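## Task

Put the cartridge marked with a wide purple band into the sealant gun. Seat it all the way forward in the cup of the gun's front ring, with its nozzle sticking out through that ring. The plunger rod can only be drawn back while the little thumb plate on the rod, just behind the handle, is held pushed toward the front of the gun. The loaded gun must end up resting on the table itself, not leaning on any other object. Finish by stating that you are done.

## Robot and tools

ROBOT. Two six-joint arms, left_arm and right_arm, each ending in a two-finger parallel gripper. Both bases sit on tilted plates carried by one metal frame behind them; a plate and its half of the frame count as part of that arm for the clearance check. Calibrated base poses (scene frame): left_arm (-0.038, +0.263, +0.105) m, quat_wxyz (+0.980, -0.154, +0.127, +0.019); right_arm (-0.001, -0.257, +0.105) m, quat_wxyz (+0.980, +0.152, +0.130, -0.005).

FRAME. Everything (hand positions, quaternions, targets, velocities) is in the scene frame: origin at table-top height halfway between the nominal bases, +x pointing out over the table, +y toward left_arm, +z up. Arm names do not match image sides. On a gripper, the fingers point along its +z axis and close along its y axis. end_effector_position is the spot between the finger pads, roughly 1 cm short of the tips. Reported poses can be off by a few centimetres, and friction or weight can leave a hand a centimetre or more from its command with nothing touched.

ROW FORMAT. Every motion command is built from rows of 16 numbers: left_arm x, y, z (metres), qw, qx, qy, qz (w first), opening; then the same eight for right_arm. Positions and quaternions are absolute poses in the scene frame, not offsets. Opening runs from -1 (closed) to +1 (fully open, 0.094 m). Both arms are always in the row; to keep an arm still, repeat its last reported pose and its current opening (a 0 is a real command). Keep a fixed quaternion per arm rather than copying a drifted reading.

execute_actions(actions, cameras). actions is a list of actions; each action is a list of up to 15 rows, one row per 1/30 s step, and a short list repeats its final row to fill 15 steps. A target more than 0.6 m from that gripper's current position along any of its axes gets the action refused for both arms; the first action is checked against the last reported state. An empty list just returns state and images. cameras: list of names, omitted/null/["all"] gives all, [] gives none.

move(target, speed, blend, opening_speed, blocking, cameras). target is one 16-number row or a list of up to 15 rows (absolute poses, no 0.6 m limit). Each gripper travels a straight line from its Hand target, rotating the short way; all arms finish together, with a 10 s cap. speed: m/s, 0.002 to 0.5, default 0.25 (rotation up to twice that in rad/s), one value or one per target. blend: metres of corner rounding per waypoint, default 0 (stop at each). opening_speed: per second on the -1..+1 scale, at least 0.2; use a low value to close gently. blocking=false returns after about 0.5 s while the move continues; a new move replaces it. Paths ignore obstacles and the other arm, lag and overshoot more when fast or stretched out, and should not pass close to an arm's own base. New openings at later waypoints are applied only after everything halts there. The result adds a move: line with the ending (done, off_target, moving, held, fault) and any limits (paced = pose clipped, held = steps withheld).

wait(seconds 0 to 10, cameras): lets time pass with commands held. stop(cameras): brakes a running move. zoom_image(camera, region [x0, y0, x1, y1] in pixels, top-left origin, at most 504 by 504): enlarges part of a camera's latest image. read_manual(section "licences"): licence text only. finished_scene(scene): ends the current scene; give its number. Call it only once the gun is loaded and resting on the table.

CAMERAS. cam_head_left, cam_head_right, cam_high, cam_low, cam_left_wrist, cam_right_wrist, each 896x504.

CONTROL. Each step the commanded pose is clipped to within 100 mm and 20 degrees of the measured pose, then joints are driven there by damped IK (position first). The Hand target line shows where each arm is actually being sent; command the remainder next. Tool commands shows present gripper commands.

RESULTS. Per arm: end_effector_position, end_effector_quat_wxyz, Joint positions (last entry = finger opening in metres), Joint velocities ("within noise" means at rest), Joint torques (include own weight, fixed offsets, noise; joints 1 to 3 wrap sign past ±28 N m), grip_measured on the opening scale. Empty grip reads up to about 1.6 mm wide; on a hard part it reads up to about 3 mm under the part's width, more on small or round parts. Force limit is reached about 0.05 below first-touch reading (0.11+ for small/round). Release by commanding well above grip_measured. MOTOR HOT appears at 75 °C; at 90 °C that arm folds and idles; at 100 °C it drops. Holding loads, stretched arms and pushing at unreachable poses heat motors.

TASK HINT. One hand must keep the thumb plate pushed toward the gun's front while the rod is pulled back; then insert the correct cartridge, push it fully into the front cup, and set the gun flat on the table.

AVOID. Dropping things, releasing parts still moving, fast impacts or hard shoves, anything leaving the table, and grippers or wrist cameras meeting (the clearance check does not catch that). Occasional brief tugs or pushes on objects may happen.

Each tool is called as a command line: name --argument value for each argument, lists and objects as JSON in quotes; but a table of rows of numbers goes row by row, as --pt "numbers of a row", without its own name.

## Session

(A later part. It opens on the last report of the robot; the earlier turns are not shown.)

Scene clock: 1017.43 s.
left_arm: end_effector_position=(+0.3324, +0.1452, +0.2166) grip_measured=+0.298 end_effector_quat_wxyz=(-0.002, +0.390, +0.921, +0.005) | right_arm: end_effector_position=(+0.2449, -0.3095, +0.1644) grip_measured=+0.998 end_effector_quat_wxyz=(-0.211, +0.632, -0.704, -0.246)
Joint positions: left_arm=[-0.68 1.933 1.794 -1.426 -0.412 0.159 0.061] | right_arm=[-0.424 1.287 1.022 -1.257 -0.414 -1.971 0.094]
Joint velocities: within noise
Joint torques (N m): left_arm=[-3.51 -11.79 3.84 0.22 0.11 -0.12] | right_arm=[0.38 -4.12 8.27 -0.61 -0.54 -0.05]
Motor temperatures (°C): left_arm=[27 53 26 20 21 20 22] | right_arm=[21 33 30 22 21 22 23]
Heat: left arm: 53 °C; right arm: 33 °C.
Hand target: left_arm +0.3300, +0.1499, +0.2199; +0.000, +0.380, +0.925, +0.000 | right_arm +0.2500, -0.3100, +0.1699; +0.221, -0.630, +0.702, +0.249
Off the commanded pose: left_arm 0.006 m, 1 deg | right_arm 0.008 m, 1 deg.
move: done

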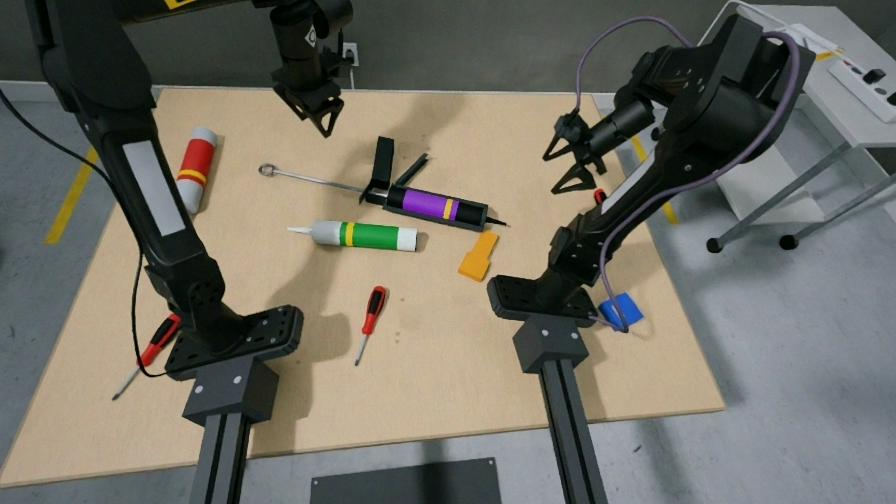

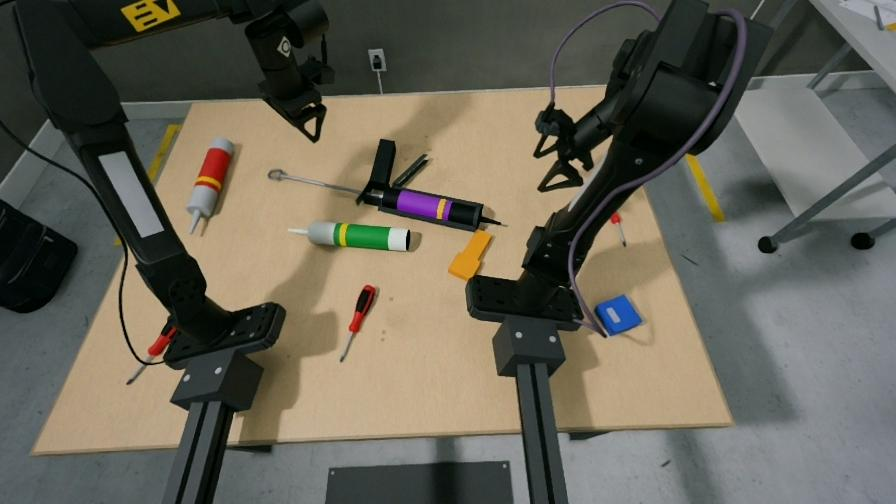

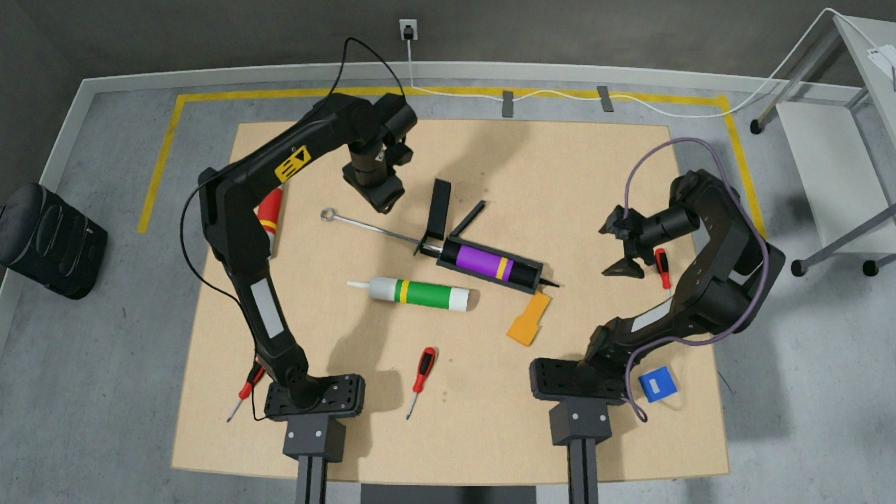

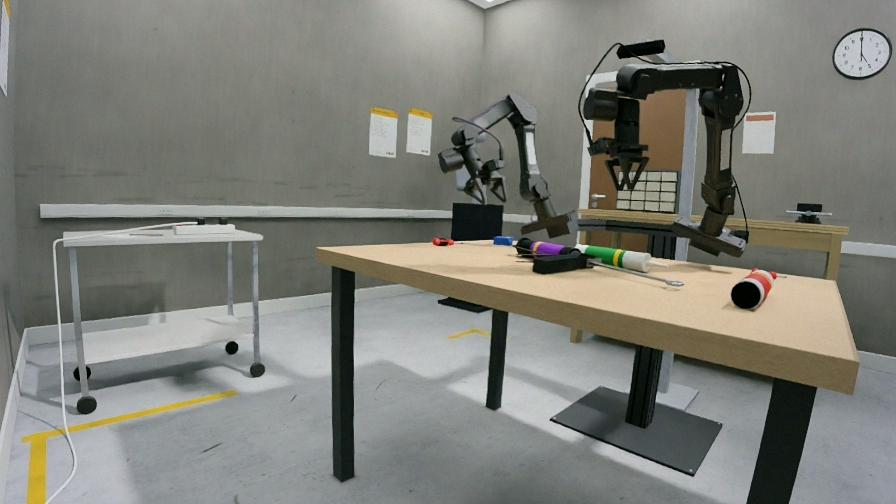

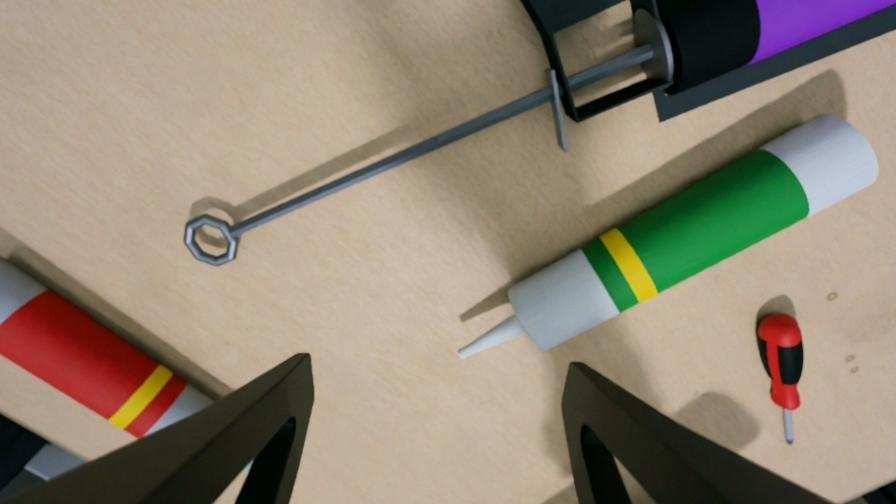

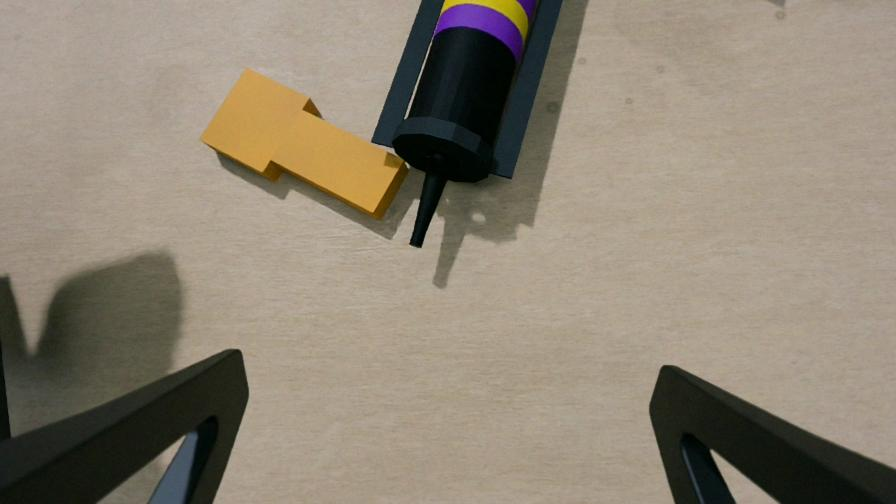

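move --pt "0.37 0.24 0.20 0 0 1 0 0.25 0.235 -0.27 0.15 0.0856 -0.5705 0.8147 0.0600 0" --pt "0.395 0.287 0.10 0 -0.5736 0.8192 0 0.2 0.228 -0.228 0.10 0.0856 -0.5705 0.8147 0.0600 -0.3" --speed 0.2 --cameras '["cam_right_wrist","cam_left_wrist"]'

Scene clock: 1065.40 s.
left_arm: end_effector_position=(+0.4016, +0.2890, +0.1147) grip_measured=+0.202 end_effector_quat_wxyz=(+0.016, -0.571, +0.821, -0.011) | right_arm: end_effector_position=(+0.2322, -0.2304, +0.1044) grip_measured=-0.298 end_effector_quat_wxyz=(+0.090, -0.568, +0.816, +0.059)
Joint positions: left_arm=[-0.175 1.904 1.611 -1.023 -0.348 -1.301 0.056] | right_arm=[0.31 1.16 0.615 -0.729 0.195 -0.986 0.033]
Joint velocities: within noise
Joint torques (N m): left_arm=[-2.91 -9.02 3.86 0.35 0.07 -0.11] | right_arm=[1.76 -2.14 4.22 0.67 -0.08 0.1]
Motor temperatures (°C): left_arm=[26 47 26 20 21 20 21] | right_arm=[21 33 29 22 21 22 23]
Heat: left arm: 47 °C; right arm: 33 °C.
Hand target: left_arm +0.3947, +0.2871, +0.1004; +0.000, -0.574, +0.819, +0.000 | right_arm +0.2279, -0.2281, +0.1001; +0.086, -0.571, +0.815, +0.060
Off the commanded pose: left_arm 0.016 m, 2 deg | right_arm 0.007 m, 1 deg.
move: off_target (left_arm); target 2's new opening was sent with left_arm's hand 0.016 m and 2 deg from that target
Images, in order (width x height): cam_left_wrist 896x504, cam_right_wrist 896x504.

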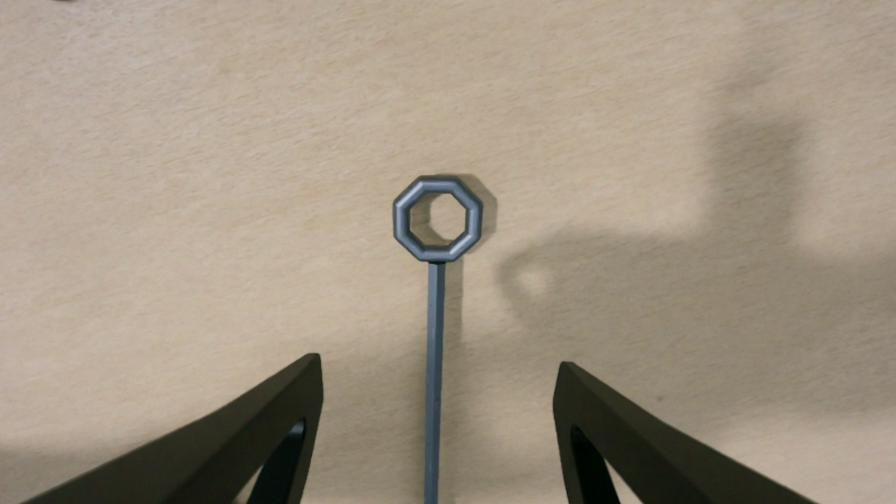

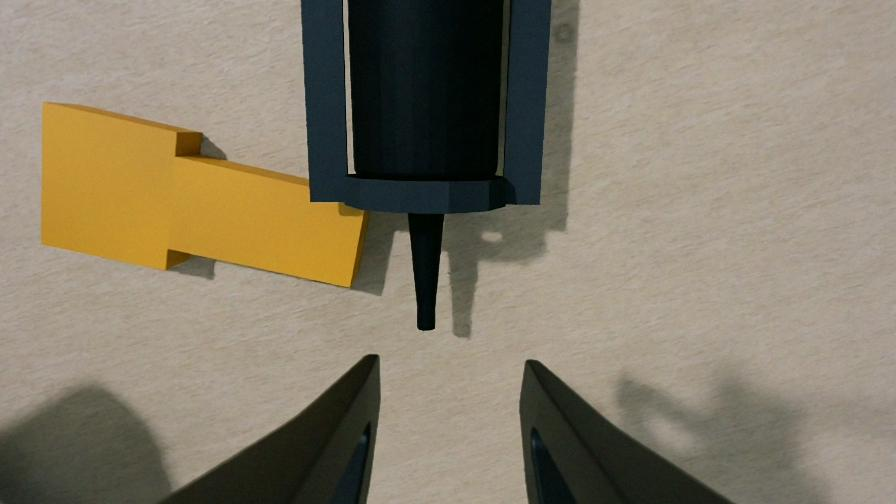

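move --pt "0.3975 0.2945 0.05 0 -0.5736 0.8192 0 0.2 0.222 -0.227 0.06 0.0856 -0.5705 0.8147 0.0600 -0.3" --pt "0.3975 0.2945 0.006 0 -0.5736 0.8192 0 0.2 0.222 -0.227 0.0245 0.0856 -0.5705 0.8147 0.0600 -0.3" --speed 0.08 --cameras '["cam_right_wrist","cam_left_wrist"]'

Scene clock: 1097.10 s.
left_arm: end_effector_position=(+0.4060, +0.2962, +0.0195) grip_measured=+0.202 end_effector_quat_wxyz=(+0.015, -0.579, +0.815, -0.008) | right_arm: end_effector_position=(+0.2275, -0.2301, +0.0281) grip_measured=-0.298 end_effector_quat_wxyz=(+0.086, -0.567, +0.817, +0.050)
Joint positions: left_arm=[-0.078 2.055 1.483 -0.716 -0.325 -1.224 0.056] | right_arm=[0.186 1.39 0.431 -0.292 0.177 -1.104 0.033]
Joint velocities: within noise
Joint torques (N m): left_arm=[-2.97 -9.78 3.55 0.35 0.08 0.11] | right_arm=[0.96 -2.73 2.81 0.62 -0.33 -0.04]
Motor temperatures (°C): left_arm=[26 44 26 20 21 20 21] | right_arm=[22 31 28 22 21 22 23]
Heat: left arm: 44 °C; right arm: 31 °C.
Hand target: left_arm +0.3972, +0.2946, +0.0065; +0.000, -0.574, +0.819, +0.000 | right_arm +0.2220, -0.2271, +0.0248; +0.086, -0.570, +0.815, +0.060
Off the commanded pose: left_arm 0.016 m, 2 deg | right_arm 0.007 m, 1 deg.
move: off_target (left_arm)
Images, in order (width x height): cam_left_wrist 896x504, cam_right_wrist 896x504.

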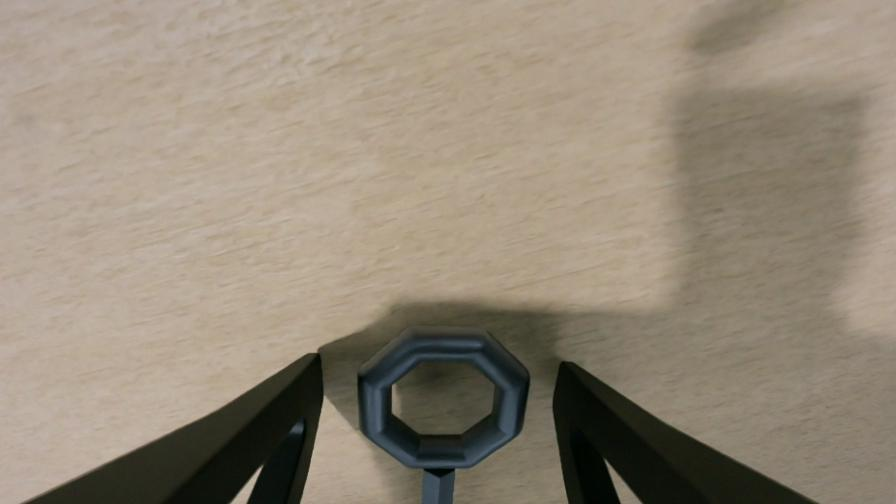

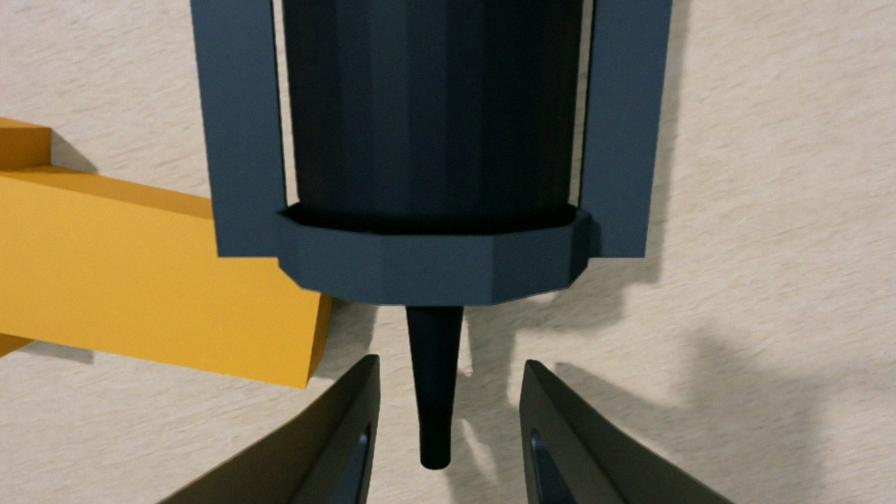

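move --target '[0.3975,0.2945,0.006,0,-0.5736,0.8192,0,-0.5,0.220,-0.227,0.0245,0.0856,-0.5705,0.8147,0.0600,-0.9]' --opening_speed 0.4 --cameras '["cam_right_wrist","cam_left_wrist"]'

Scene clock: 1103.53 s.
left_arm: end_effector_position=(+0.4064, +0.2960, +0.0195) grip_measured=-0.261 end_effector_quat_wxyz=(+0.015, -0.579, +0.815, -0.009) | right_arm: end_effector_position=(+0.2249, -0.2298, +0.0270) grip_measured=-0.873 end_effector_quat_wxyz=(+0.085, -0.571, +0.815, +0.051)
Joint positions: left_arm=[-0.078 2.055 1.483 -0.715 -0.324 -1.224 0.035] | right_arm=[0.186 1.39 0.424 -0.289 0.176 -1.111 0.006]
Joint velocities: within noise
Joint torques (N m): left_arm=[-2.99 -9.78 3.58 0.34 0.07 0.12] | right_arm=[1.03 -3.14 2.74 0.59 -0.27 0.07]
Motor temperatures (°C): left_arm=[25 44 26 20 21 20 21] | right_arm=[21 31 28 22 21 22 23]
Heat: left arm: 44 °C; right arm: 31 °C.
Hand target: left_arm +0.3972, +0.2946, +0.0065; +0.000, -0.574, +0.819, +0.000 | right_arm +0.2201, -0.2271, +0.0247; +0.086, -0.570, +0.815, +0.060
Off the commanded pose: left_arm 0.016 m, 2 deg | right_arm 0.006 m, 1 deg.
move: off_target (left_arm)
Images, in order (width x height): cam_left_wrist 896x504, cam_right_wrist 896x504.

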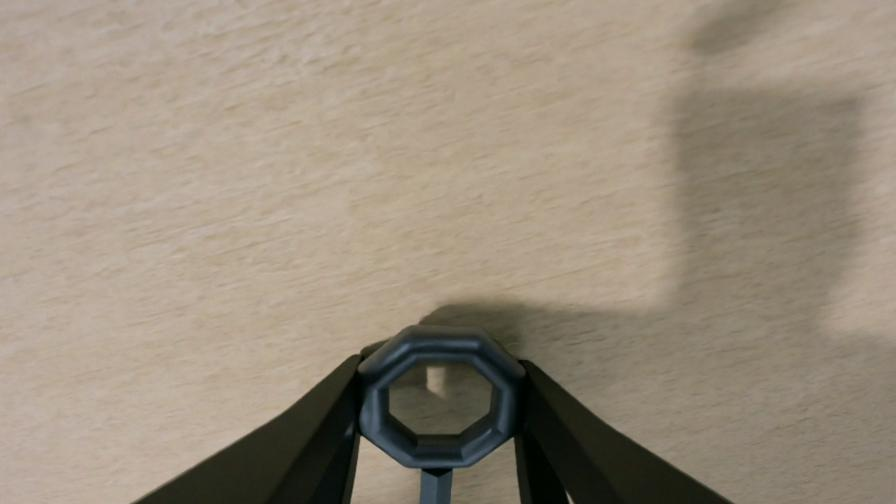

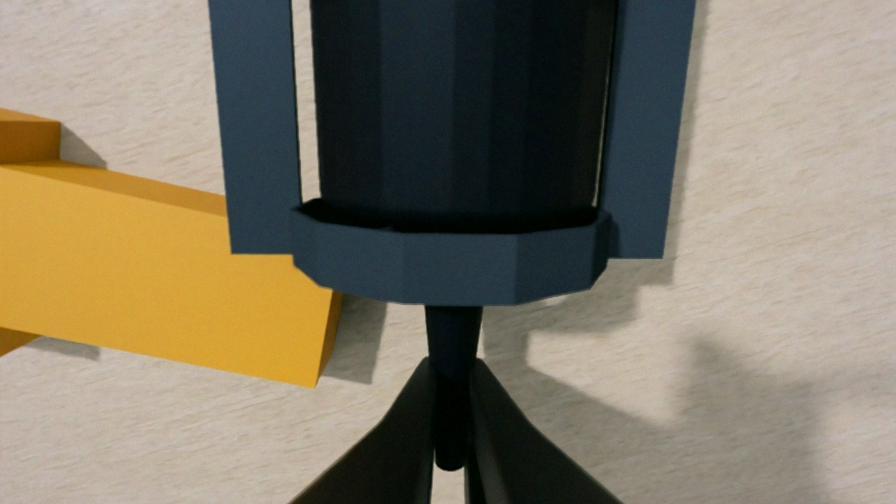

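move --target '[0.4015,0.3065,0.006,0,-0.5736,0.8192,0,-0.5,0.2155,-0.241,0.0245,0.0856,-0.5705,0.8147,0.0600,-0.9]' --speed 0.04 --cameras '["cam_right_wrist","cam_left_wrist"]'

Scene clock: 1108.93 s.
left_arm: end_effector_position=(+0.4056, +0.2968, +0.0176) grip_measured=-0.261 end_effector_quat_wxyz=(+0.005, -0.579, +0.815, -0.019) | right_arm: end_effector_position=(+0.2245, -0.2318, +0.0276) grip_measured=-0.874 end_effector_quat_wxyz=(+0.103, -0.571, +0.811, +0.070)
Joint positions: left_arm=[-0.063 2.055 1.483 -0.715 -0.292 -1.209 0.035] | right_arm=[0.126 1.363 0.411 -0.282 0.105 -1.174 0.006]
Joint velocities: within noise
Joint torques (N m): left_arm=[-1.89 -9.58 5.3 0.23 -0.16 0.27] | right_arm=[0.23 -4.53 2.19 0.34 0.2 -0.01]
Motor temperatures (°C): left_arm=[25 44 26 20 21 20 21] | right_arm=[21 31 27 22 21 22 23]
Heat: left arm: 44 °C; right arm: 31 °C.
Hand target: left_arm +0.4011, +0.3064, +0.0064; +0.000, -0.574, +0.819, +0.000 | right_arm +0.2157, -0.2406, +0.0244; +0.086, -0.571, +0.815, +0.060
Off the commanded pose: left_arm 0.016 m, 2 deg | right_arm 0.013 m, 2 deg.
move: off_target (left_arm, right_arm)
Images, in order (width x height): cam_left_wrist 896x504, cam_right_wrist 896x504.

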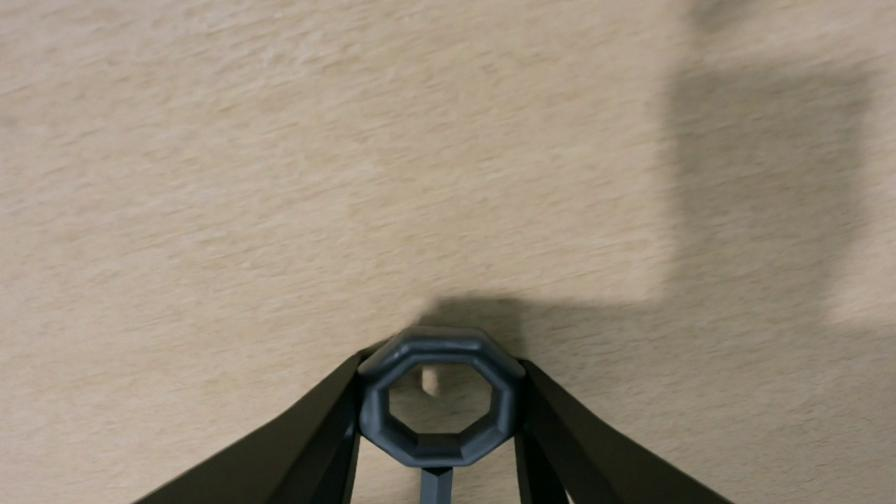

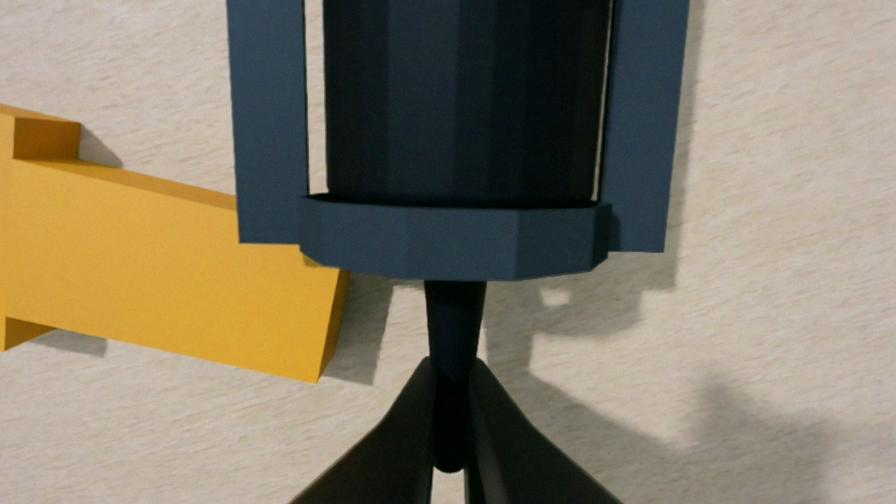

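move --target '[0.4060,0.319,0.006,0,-0.5736,0.8192,0,-0.5,0.2115,-0.252,0.0245,0.0856,-0.5705,0.8147,0.0600,-0.9]' --speed 0.04 --cameras '["cam_right_wrist","cam_left_wrist"]'

zoom_image --camera "cam_right_wrist" --region '[240, 140, 680, 320]'

zoom_image --camera "cam_low" --region '[490, 200, 630, 300]'

Scene clock: 1116.87 s.
left_arm: end_effector_position=(+0.4046, +0.2968, +0.0174) grip_measured=-0.261 end_effector_quat_wxyz=(-0.013, -0.578, +0.815, -0.034) | right_arm: end_effector_position=(+0.2242, -0.2335, +0.0285) grip_measured=-0.875 end_effector_quat_wxyz=(+0.122, -0.572, +0.807, +0.084)
Joint positions: left_arm=[-0.043 2.058 1.497 -0.736 -0.242 -1.193 0.035] | right_arm=[0.075 1.339 0.396 -0.273 0.043 -1.229 0.006]
Joint velocities: within noise
Joint torques (N m): left_arm=[-1.06 -9.52 6.37 0.26 -0.53 0.4] | right_arm=[-0.35 -5.14 2.37 0.09 0.59 -0.02]
Motor temperatures (°C): left_arm=[25 43 26 20 21 20 21] | right_arm=[21 32 27 22 21 22 24]
Heat: left arm: 43 °C; right arm: 32 °C.
Hand target: left_arm +0.4051, +0.3187, +0.0068; -0.001, -0.574, +0.819, -0.001 | right_arm +0.2120, -0.2506, +0.0241; +0.086, -0.571, +0.814, +0.061
Off the commanded pose: left_arm 0.025 m, 4 deg | right_arm 0.023 m, 5 deg.
move: off_target (left_arm, right_arm)
Images, in order (width x height): cam_left_wrist 896x504, cam_right_wrist 896x504.

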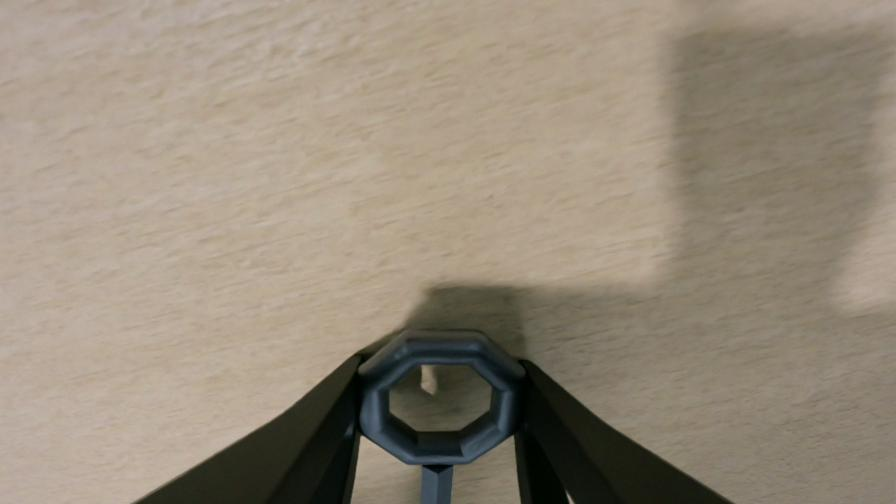

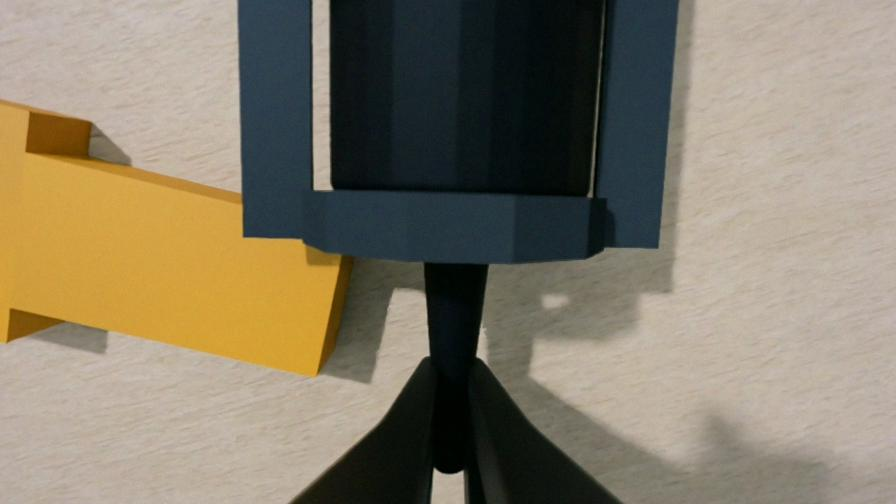

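Scaled by 1.145 from the camera's 896x504 image, which has a finer 1280x720 frame.

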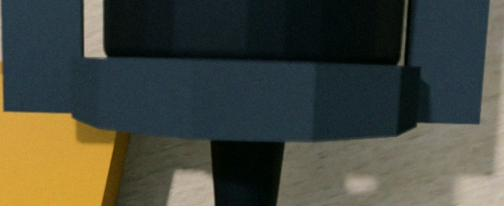

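This scene's latest camera images include none from cam_low. They are from: cam_left_wrist, cam_right_wrist. cam_low's image comes with the result of a call that names it in "cameras".

move --pt "0.4060 0.319 0.006 0 -0.5736 0.8192 0 -0.5 0.2055 -0.250 0.0245 0.0856 -0.5705 0.8147 0.0600 -0.9" --pt "0.4060 0.319 0.006 0 -0.5736 0.8192 0 -0.5 0.2055 -0.250 0.0345 0.0856 -0.5705 0.8147 0.0600 -0.9" --speed 0.03 --cameras '["cam_right_wrist","cam_left_wrist","cam_low","cam_head_right"]'

zoom_image --camera "cam_right_wrist" --region '[240, 140, 680, 320]'

zoom_image --camera "cam_low" --region '[490, 200, 630, 300]'

zoom_image --camera "cam_head_right" --region '[330, 120, 530, 260]'

Scene clock: 1133.17 s.
left_arm: end_effector_position=(+0.4042, +0.2959, +0.0175) grip_measured=-0.261 end_effector_quat_wxyz=(-0.015, -0.577, +0.816, -0.035) | right_arm: end_effector_position=(+0.2185, -0.2391, +0.0345) grip_measured=-0.875 end_effector_quat_wxyz=(+0.118, -0.571, +0.809, +0.070)
Joint positions: left_arm=[-0.043 2.058 1.497 -0.738 -0.238 -1.19 0.035] | right_arm=[0.084 1.271 0.376 -0.311 0.073 -1.22 0.006]
Joint velocities: within noise
Joint torques (N m): left_arm=[-1.06 -9.52 6.37 0.27 -0.6 0.37] | right_arm=[0.92 -4.74 3.75 -0.16 0.4 0.13]
Motor temperatures (°C): left_arm=[25 42 27 20 21 20 22] | right_arm=[21 32 27 22 21 22 24]
Heat: left arm: 42 °C; right arm: 32 °C.
Hand target: left_arm +0.4051, +0.3187, +0.0070; -0.001, -0.574, +0.819, -0.001 | right_arm +0.2063, -0.2493, +0.0335; +0.086, -0.571, +0.814, +0.060
Off the commanded pose: left_arm 0.026 m, 4 deg | right_arm 0.017 m, 4 deg.
move: off_target (left_arm, right_arm)
Images, in order (width x height): cam_head_right 896x504, cam_low 896x504, cam_left_wrist 896x504, cam_right_wrist 896x504.

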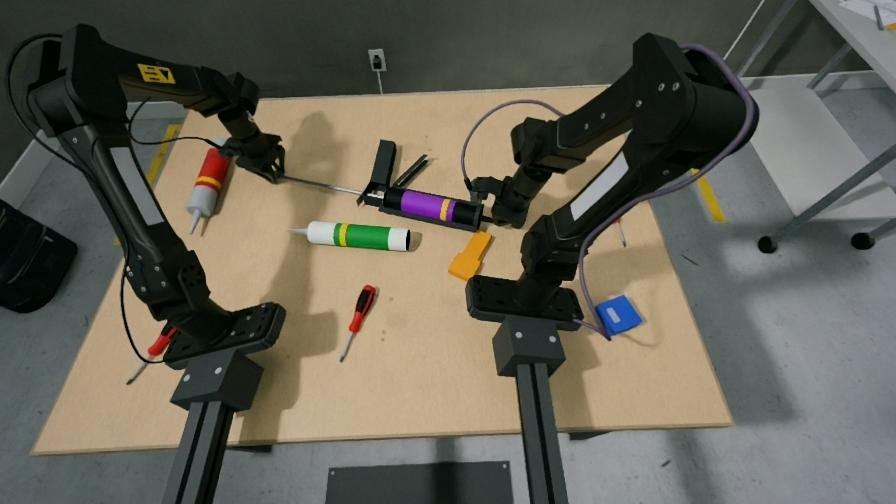

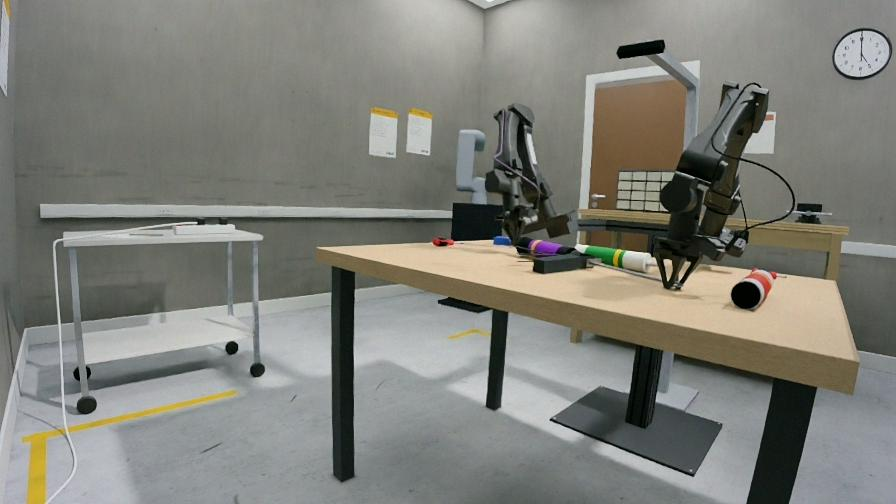

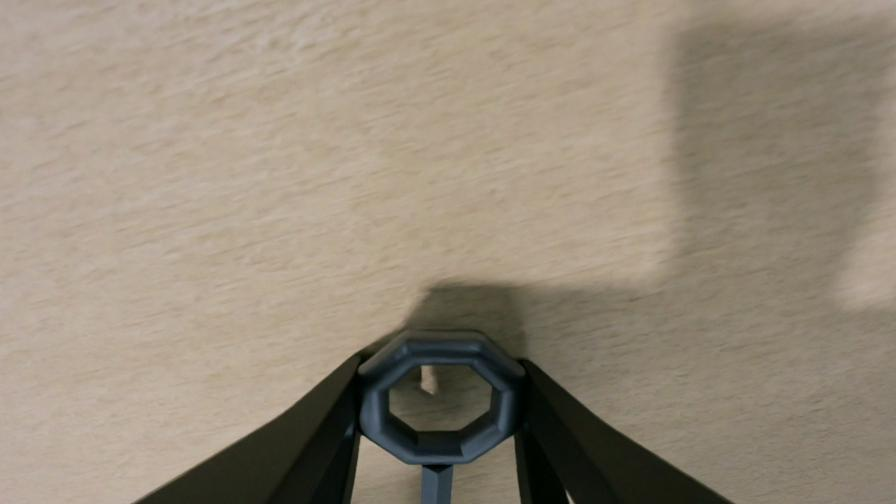

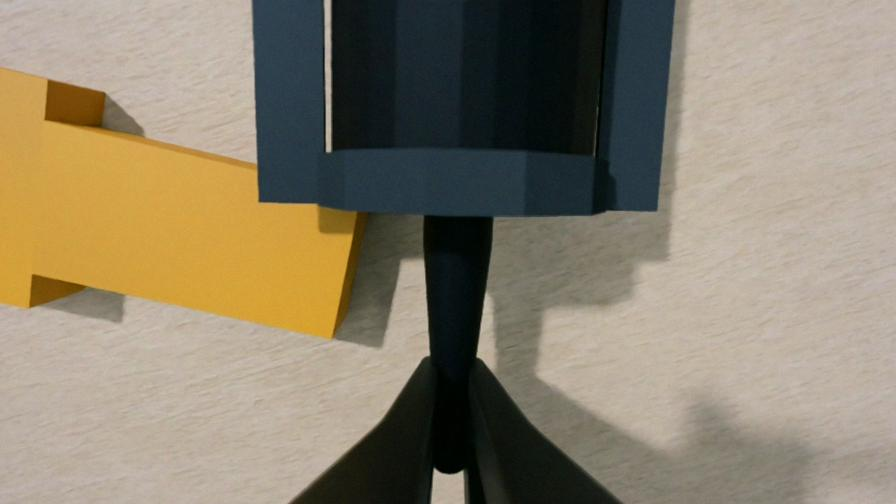

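Scaled by 1.145 from the camera's 896x504 image, which has a finer 1280x720 frame.

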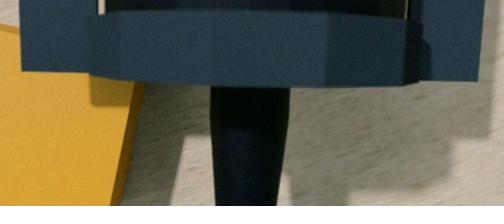

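Scaled by 3.600 from the camera's 896x504 image, which has a finer 1280x720 frame.

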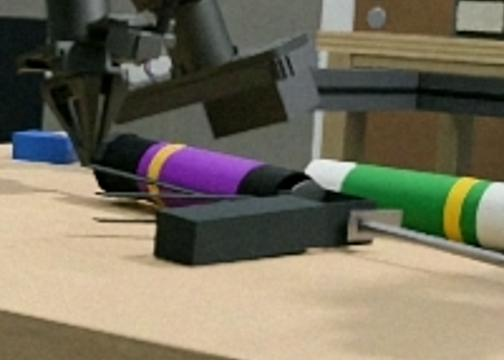

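Scaled by 2.520 from the camera's 896x504 image, which has a finer 1280x720 frame.

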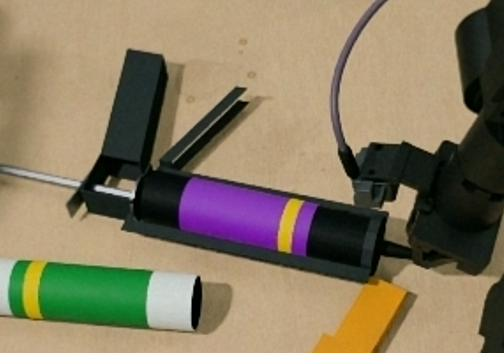

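move --target '[0.4060,0.319,0.006,0,-0.5736,0.8192,0,-0.5,0.2055,-0.258,0.0275,0.0856,-0.5705,0.8147,0.0600,-0.9]' --speed 0.03 --cameras '["cam_right_wrist","cam_head_right"]'

zoom_image --camera "cam_right_wrist" --region '[240, 100, 680, 320]'

zoom_image --camera "cam_head_right" --region '[340, 150, 500, 260]'

Scene clock: 1143.63 s.
left_arm: end_effector_position=(+0.4039, +0.2955, +0.0176) grip_measured=-0.261 end_effector_quat_wxyz=(-0.016, -0.576, +0.816, -0.036) | right_arm: end_effector_position=(+0.2186, -0.2414, +0.0335) grip_measured=-0.875 end_effector_quat_wxyz=(+0.125, -0.570, +0.808, +0.080)
Joint positions: left_arm=[-0.043 2.058 1.497 -0.739 -0.235 -1.19 0.035] | right_arm=[0.044 1.271 0.376 -0.309 0.036 -1.255 0.006]
Joint velocities: within noise
Joint torques (N m): left_arm=[-1.06 -9.52 6.37 0.28 -0.61 0.37] | right_arm=[-0.44 -3.56 3.02 0.12 0.57 -0.06]
Motor temperatures (°C): left_arm=[25 41 28 20 21 20 22] | right_arm=[21 32 27 22 21 22 24]
Heat: left arm: 41 °C; right arm: 32 °C.
Hand target: left_arm +0.4051, +0.3186, +0.0070; -0.001, -0.574, +0.819, -0.001 | right_arm +0.2058, -0.2569, +0.0276; +0.086, -0.571, +0.814, +0.061
Off the commanded pose: left_arm 0.026 m, 5 deg | right_arm 0.022 m, 5 deg.
move: off_target (left_arm, right_arm)
Images, in order (width x height): cam_head_right 896x504, cam_right_wrist 896x504.

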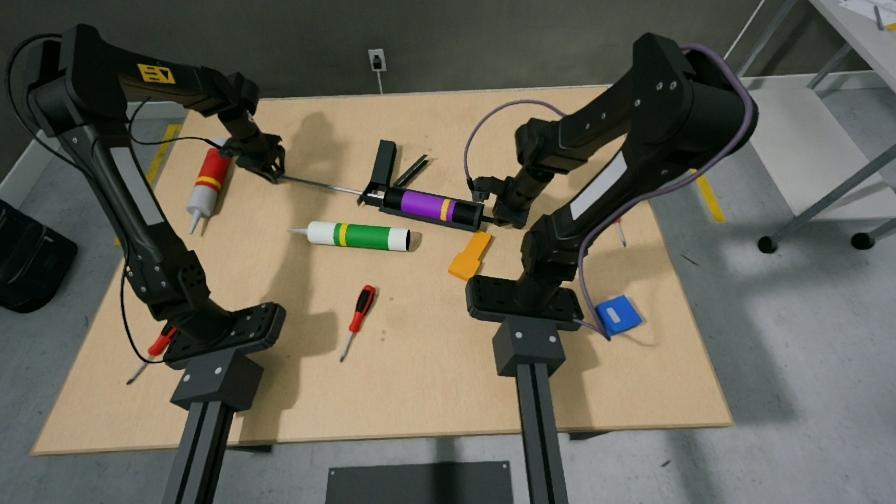

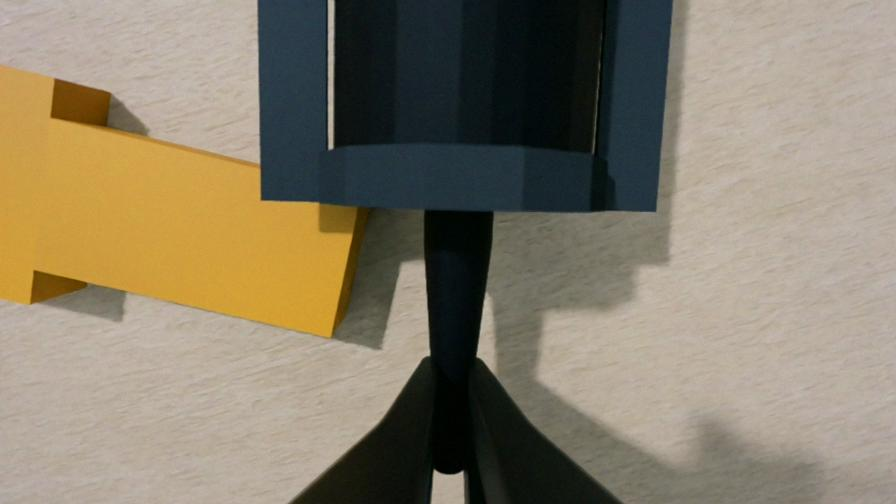

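Scaled by 1.145 from the camera's 896x504 image, which has a finer 1280x720 frame.

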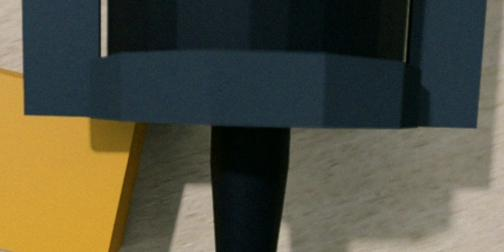

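Scaled by 3.150 from the camera's 896x504 image, which has a finer 1280x720 frame.

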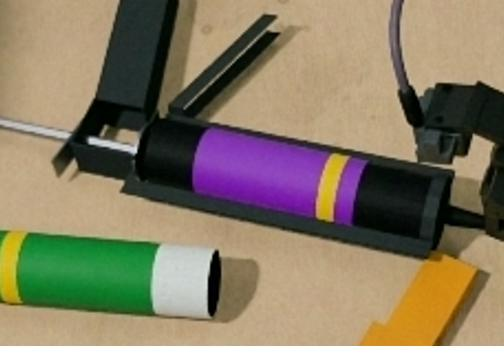

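move --pt "0.4045 0.303 0.006 0 -0.5736 0.8192 0 -0.5 0.2155 -0.238 0.027 0.0856 -0.5705 0.8147 0.0600 -0.9" --pt "0.444 0.303 0.010 0 -0.5736 0.8192 0 -0.5 0.2600 -0.238 0.031 0.0856 -0.5705 0.8147 0.0600 -0.9" --speed 0.06

zoom_image --camera "cam_right_wrist" --region '[240, 100, 680, 320]'

Scene clock: 1160.07 s.
left_arm: end_effector_position=(+0.4407, +0.2976, +0.0215) grip_measured=-0.261 end_effector_quat_wxyz=(-0.010, -0.573, +0.819, -0.024) | right_arm: end_effector_position=(+0.2468, -0.2337, +0.0303) grip_measured=-0.875 end_effector_quat_wxyz=(+0.081, -0.574, +0.811, +0.077)
Joint positions: left_arm=[-0.055 2.184 1.745 -0.869 -0.266 -1.193 0.035] | right_arm=[0.125 1.459 0.547 -0.369 0.117 -1.169 0.006]
Joint velocities: within noise
Joint torques (N m): left_arm=[-3.99 -9.94 6.68 0.32 -0.44 -0.04] | right_arm=[1.22 -3.32 6.69 0.54 0.1 0.03]
Motor temperatures (°C): left_arm=[25 41 28 20 21 20 22] | right_arm=[21 32 27 22 21 22 25]
Heat: left arm: 41 °C; right arm: 32 °C.
Hand target: left_arm +0.4435, +0.3030, +0.0104; +0.000, -0.574, +0.819, -0.001 | right_arm +0.2596, -0.2380, +0.0315; +0.086, -0.570, +0.815, +0.060
Off the commanded pose: left_arm 0.013 m, 3 deg | right_arm 0.014 m, 2 deg.
move: off_target (left_arm, right_arm)

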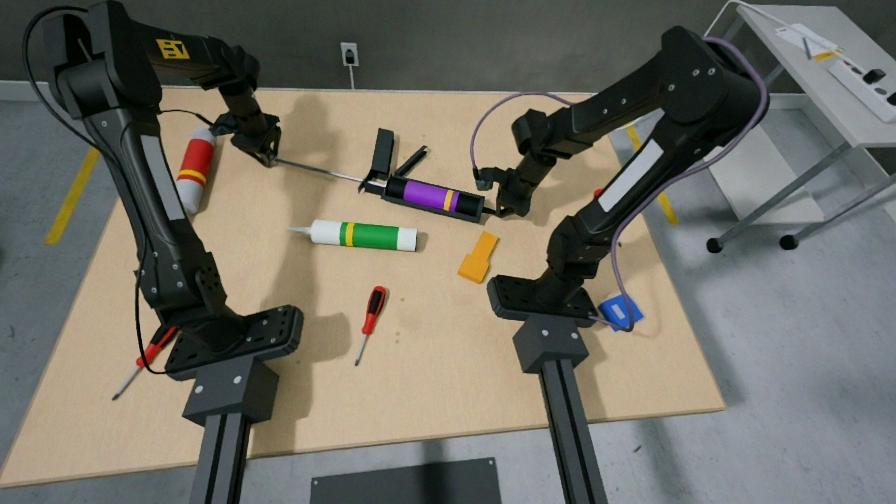

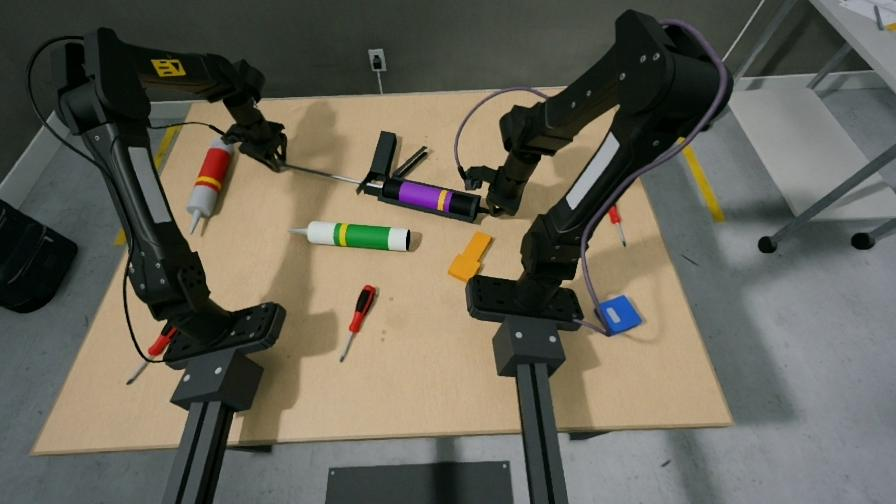

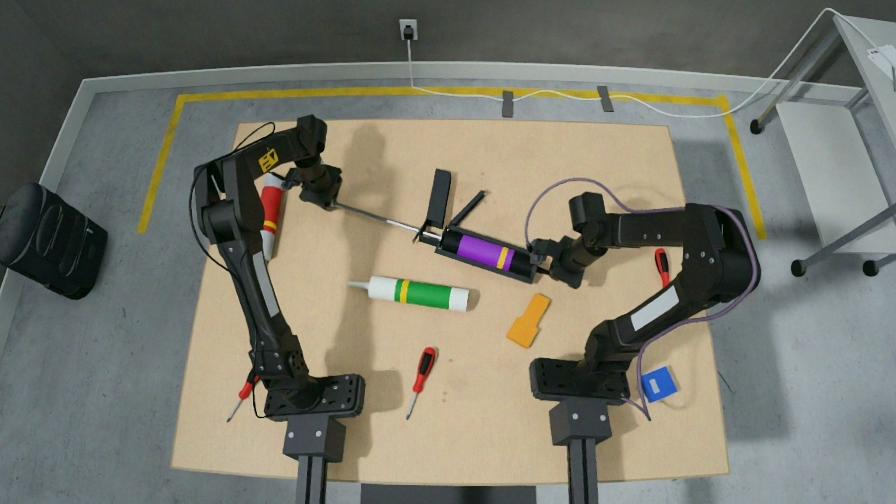

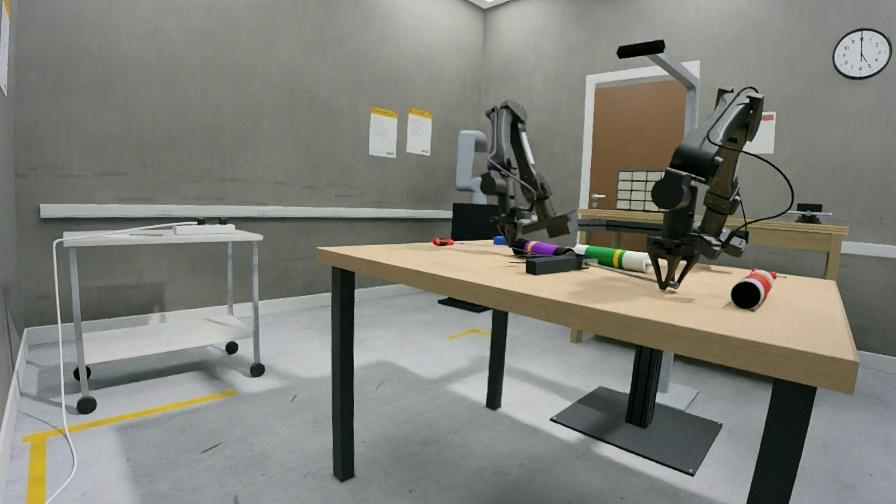

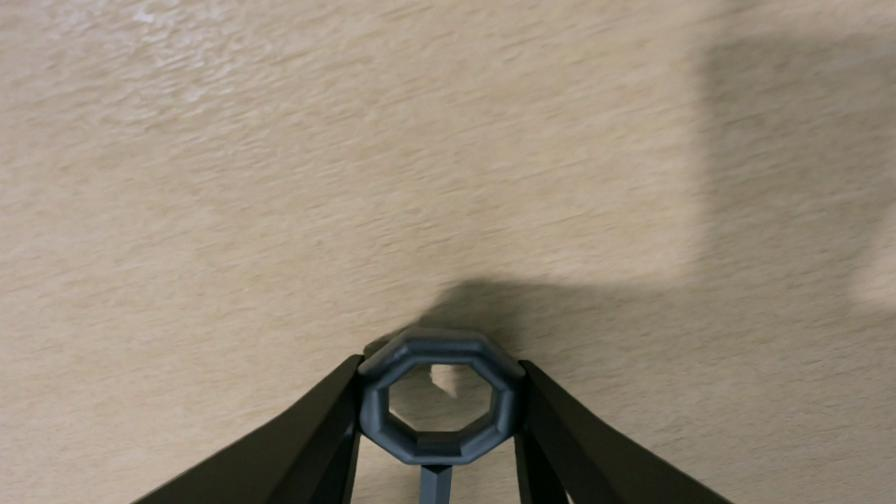

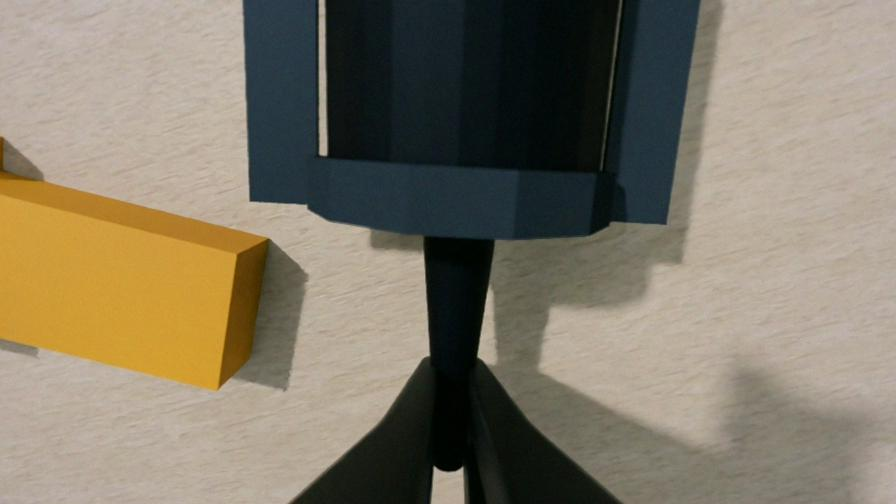

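Scaled by 1.145 from the camera's 896x504 image, which has a finer 1280x720 frame.

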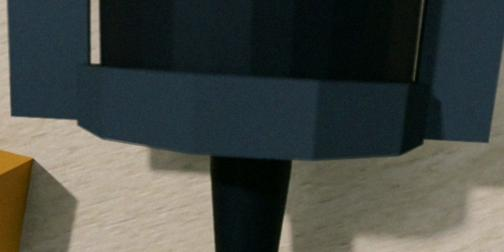

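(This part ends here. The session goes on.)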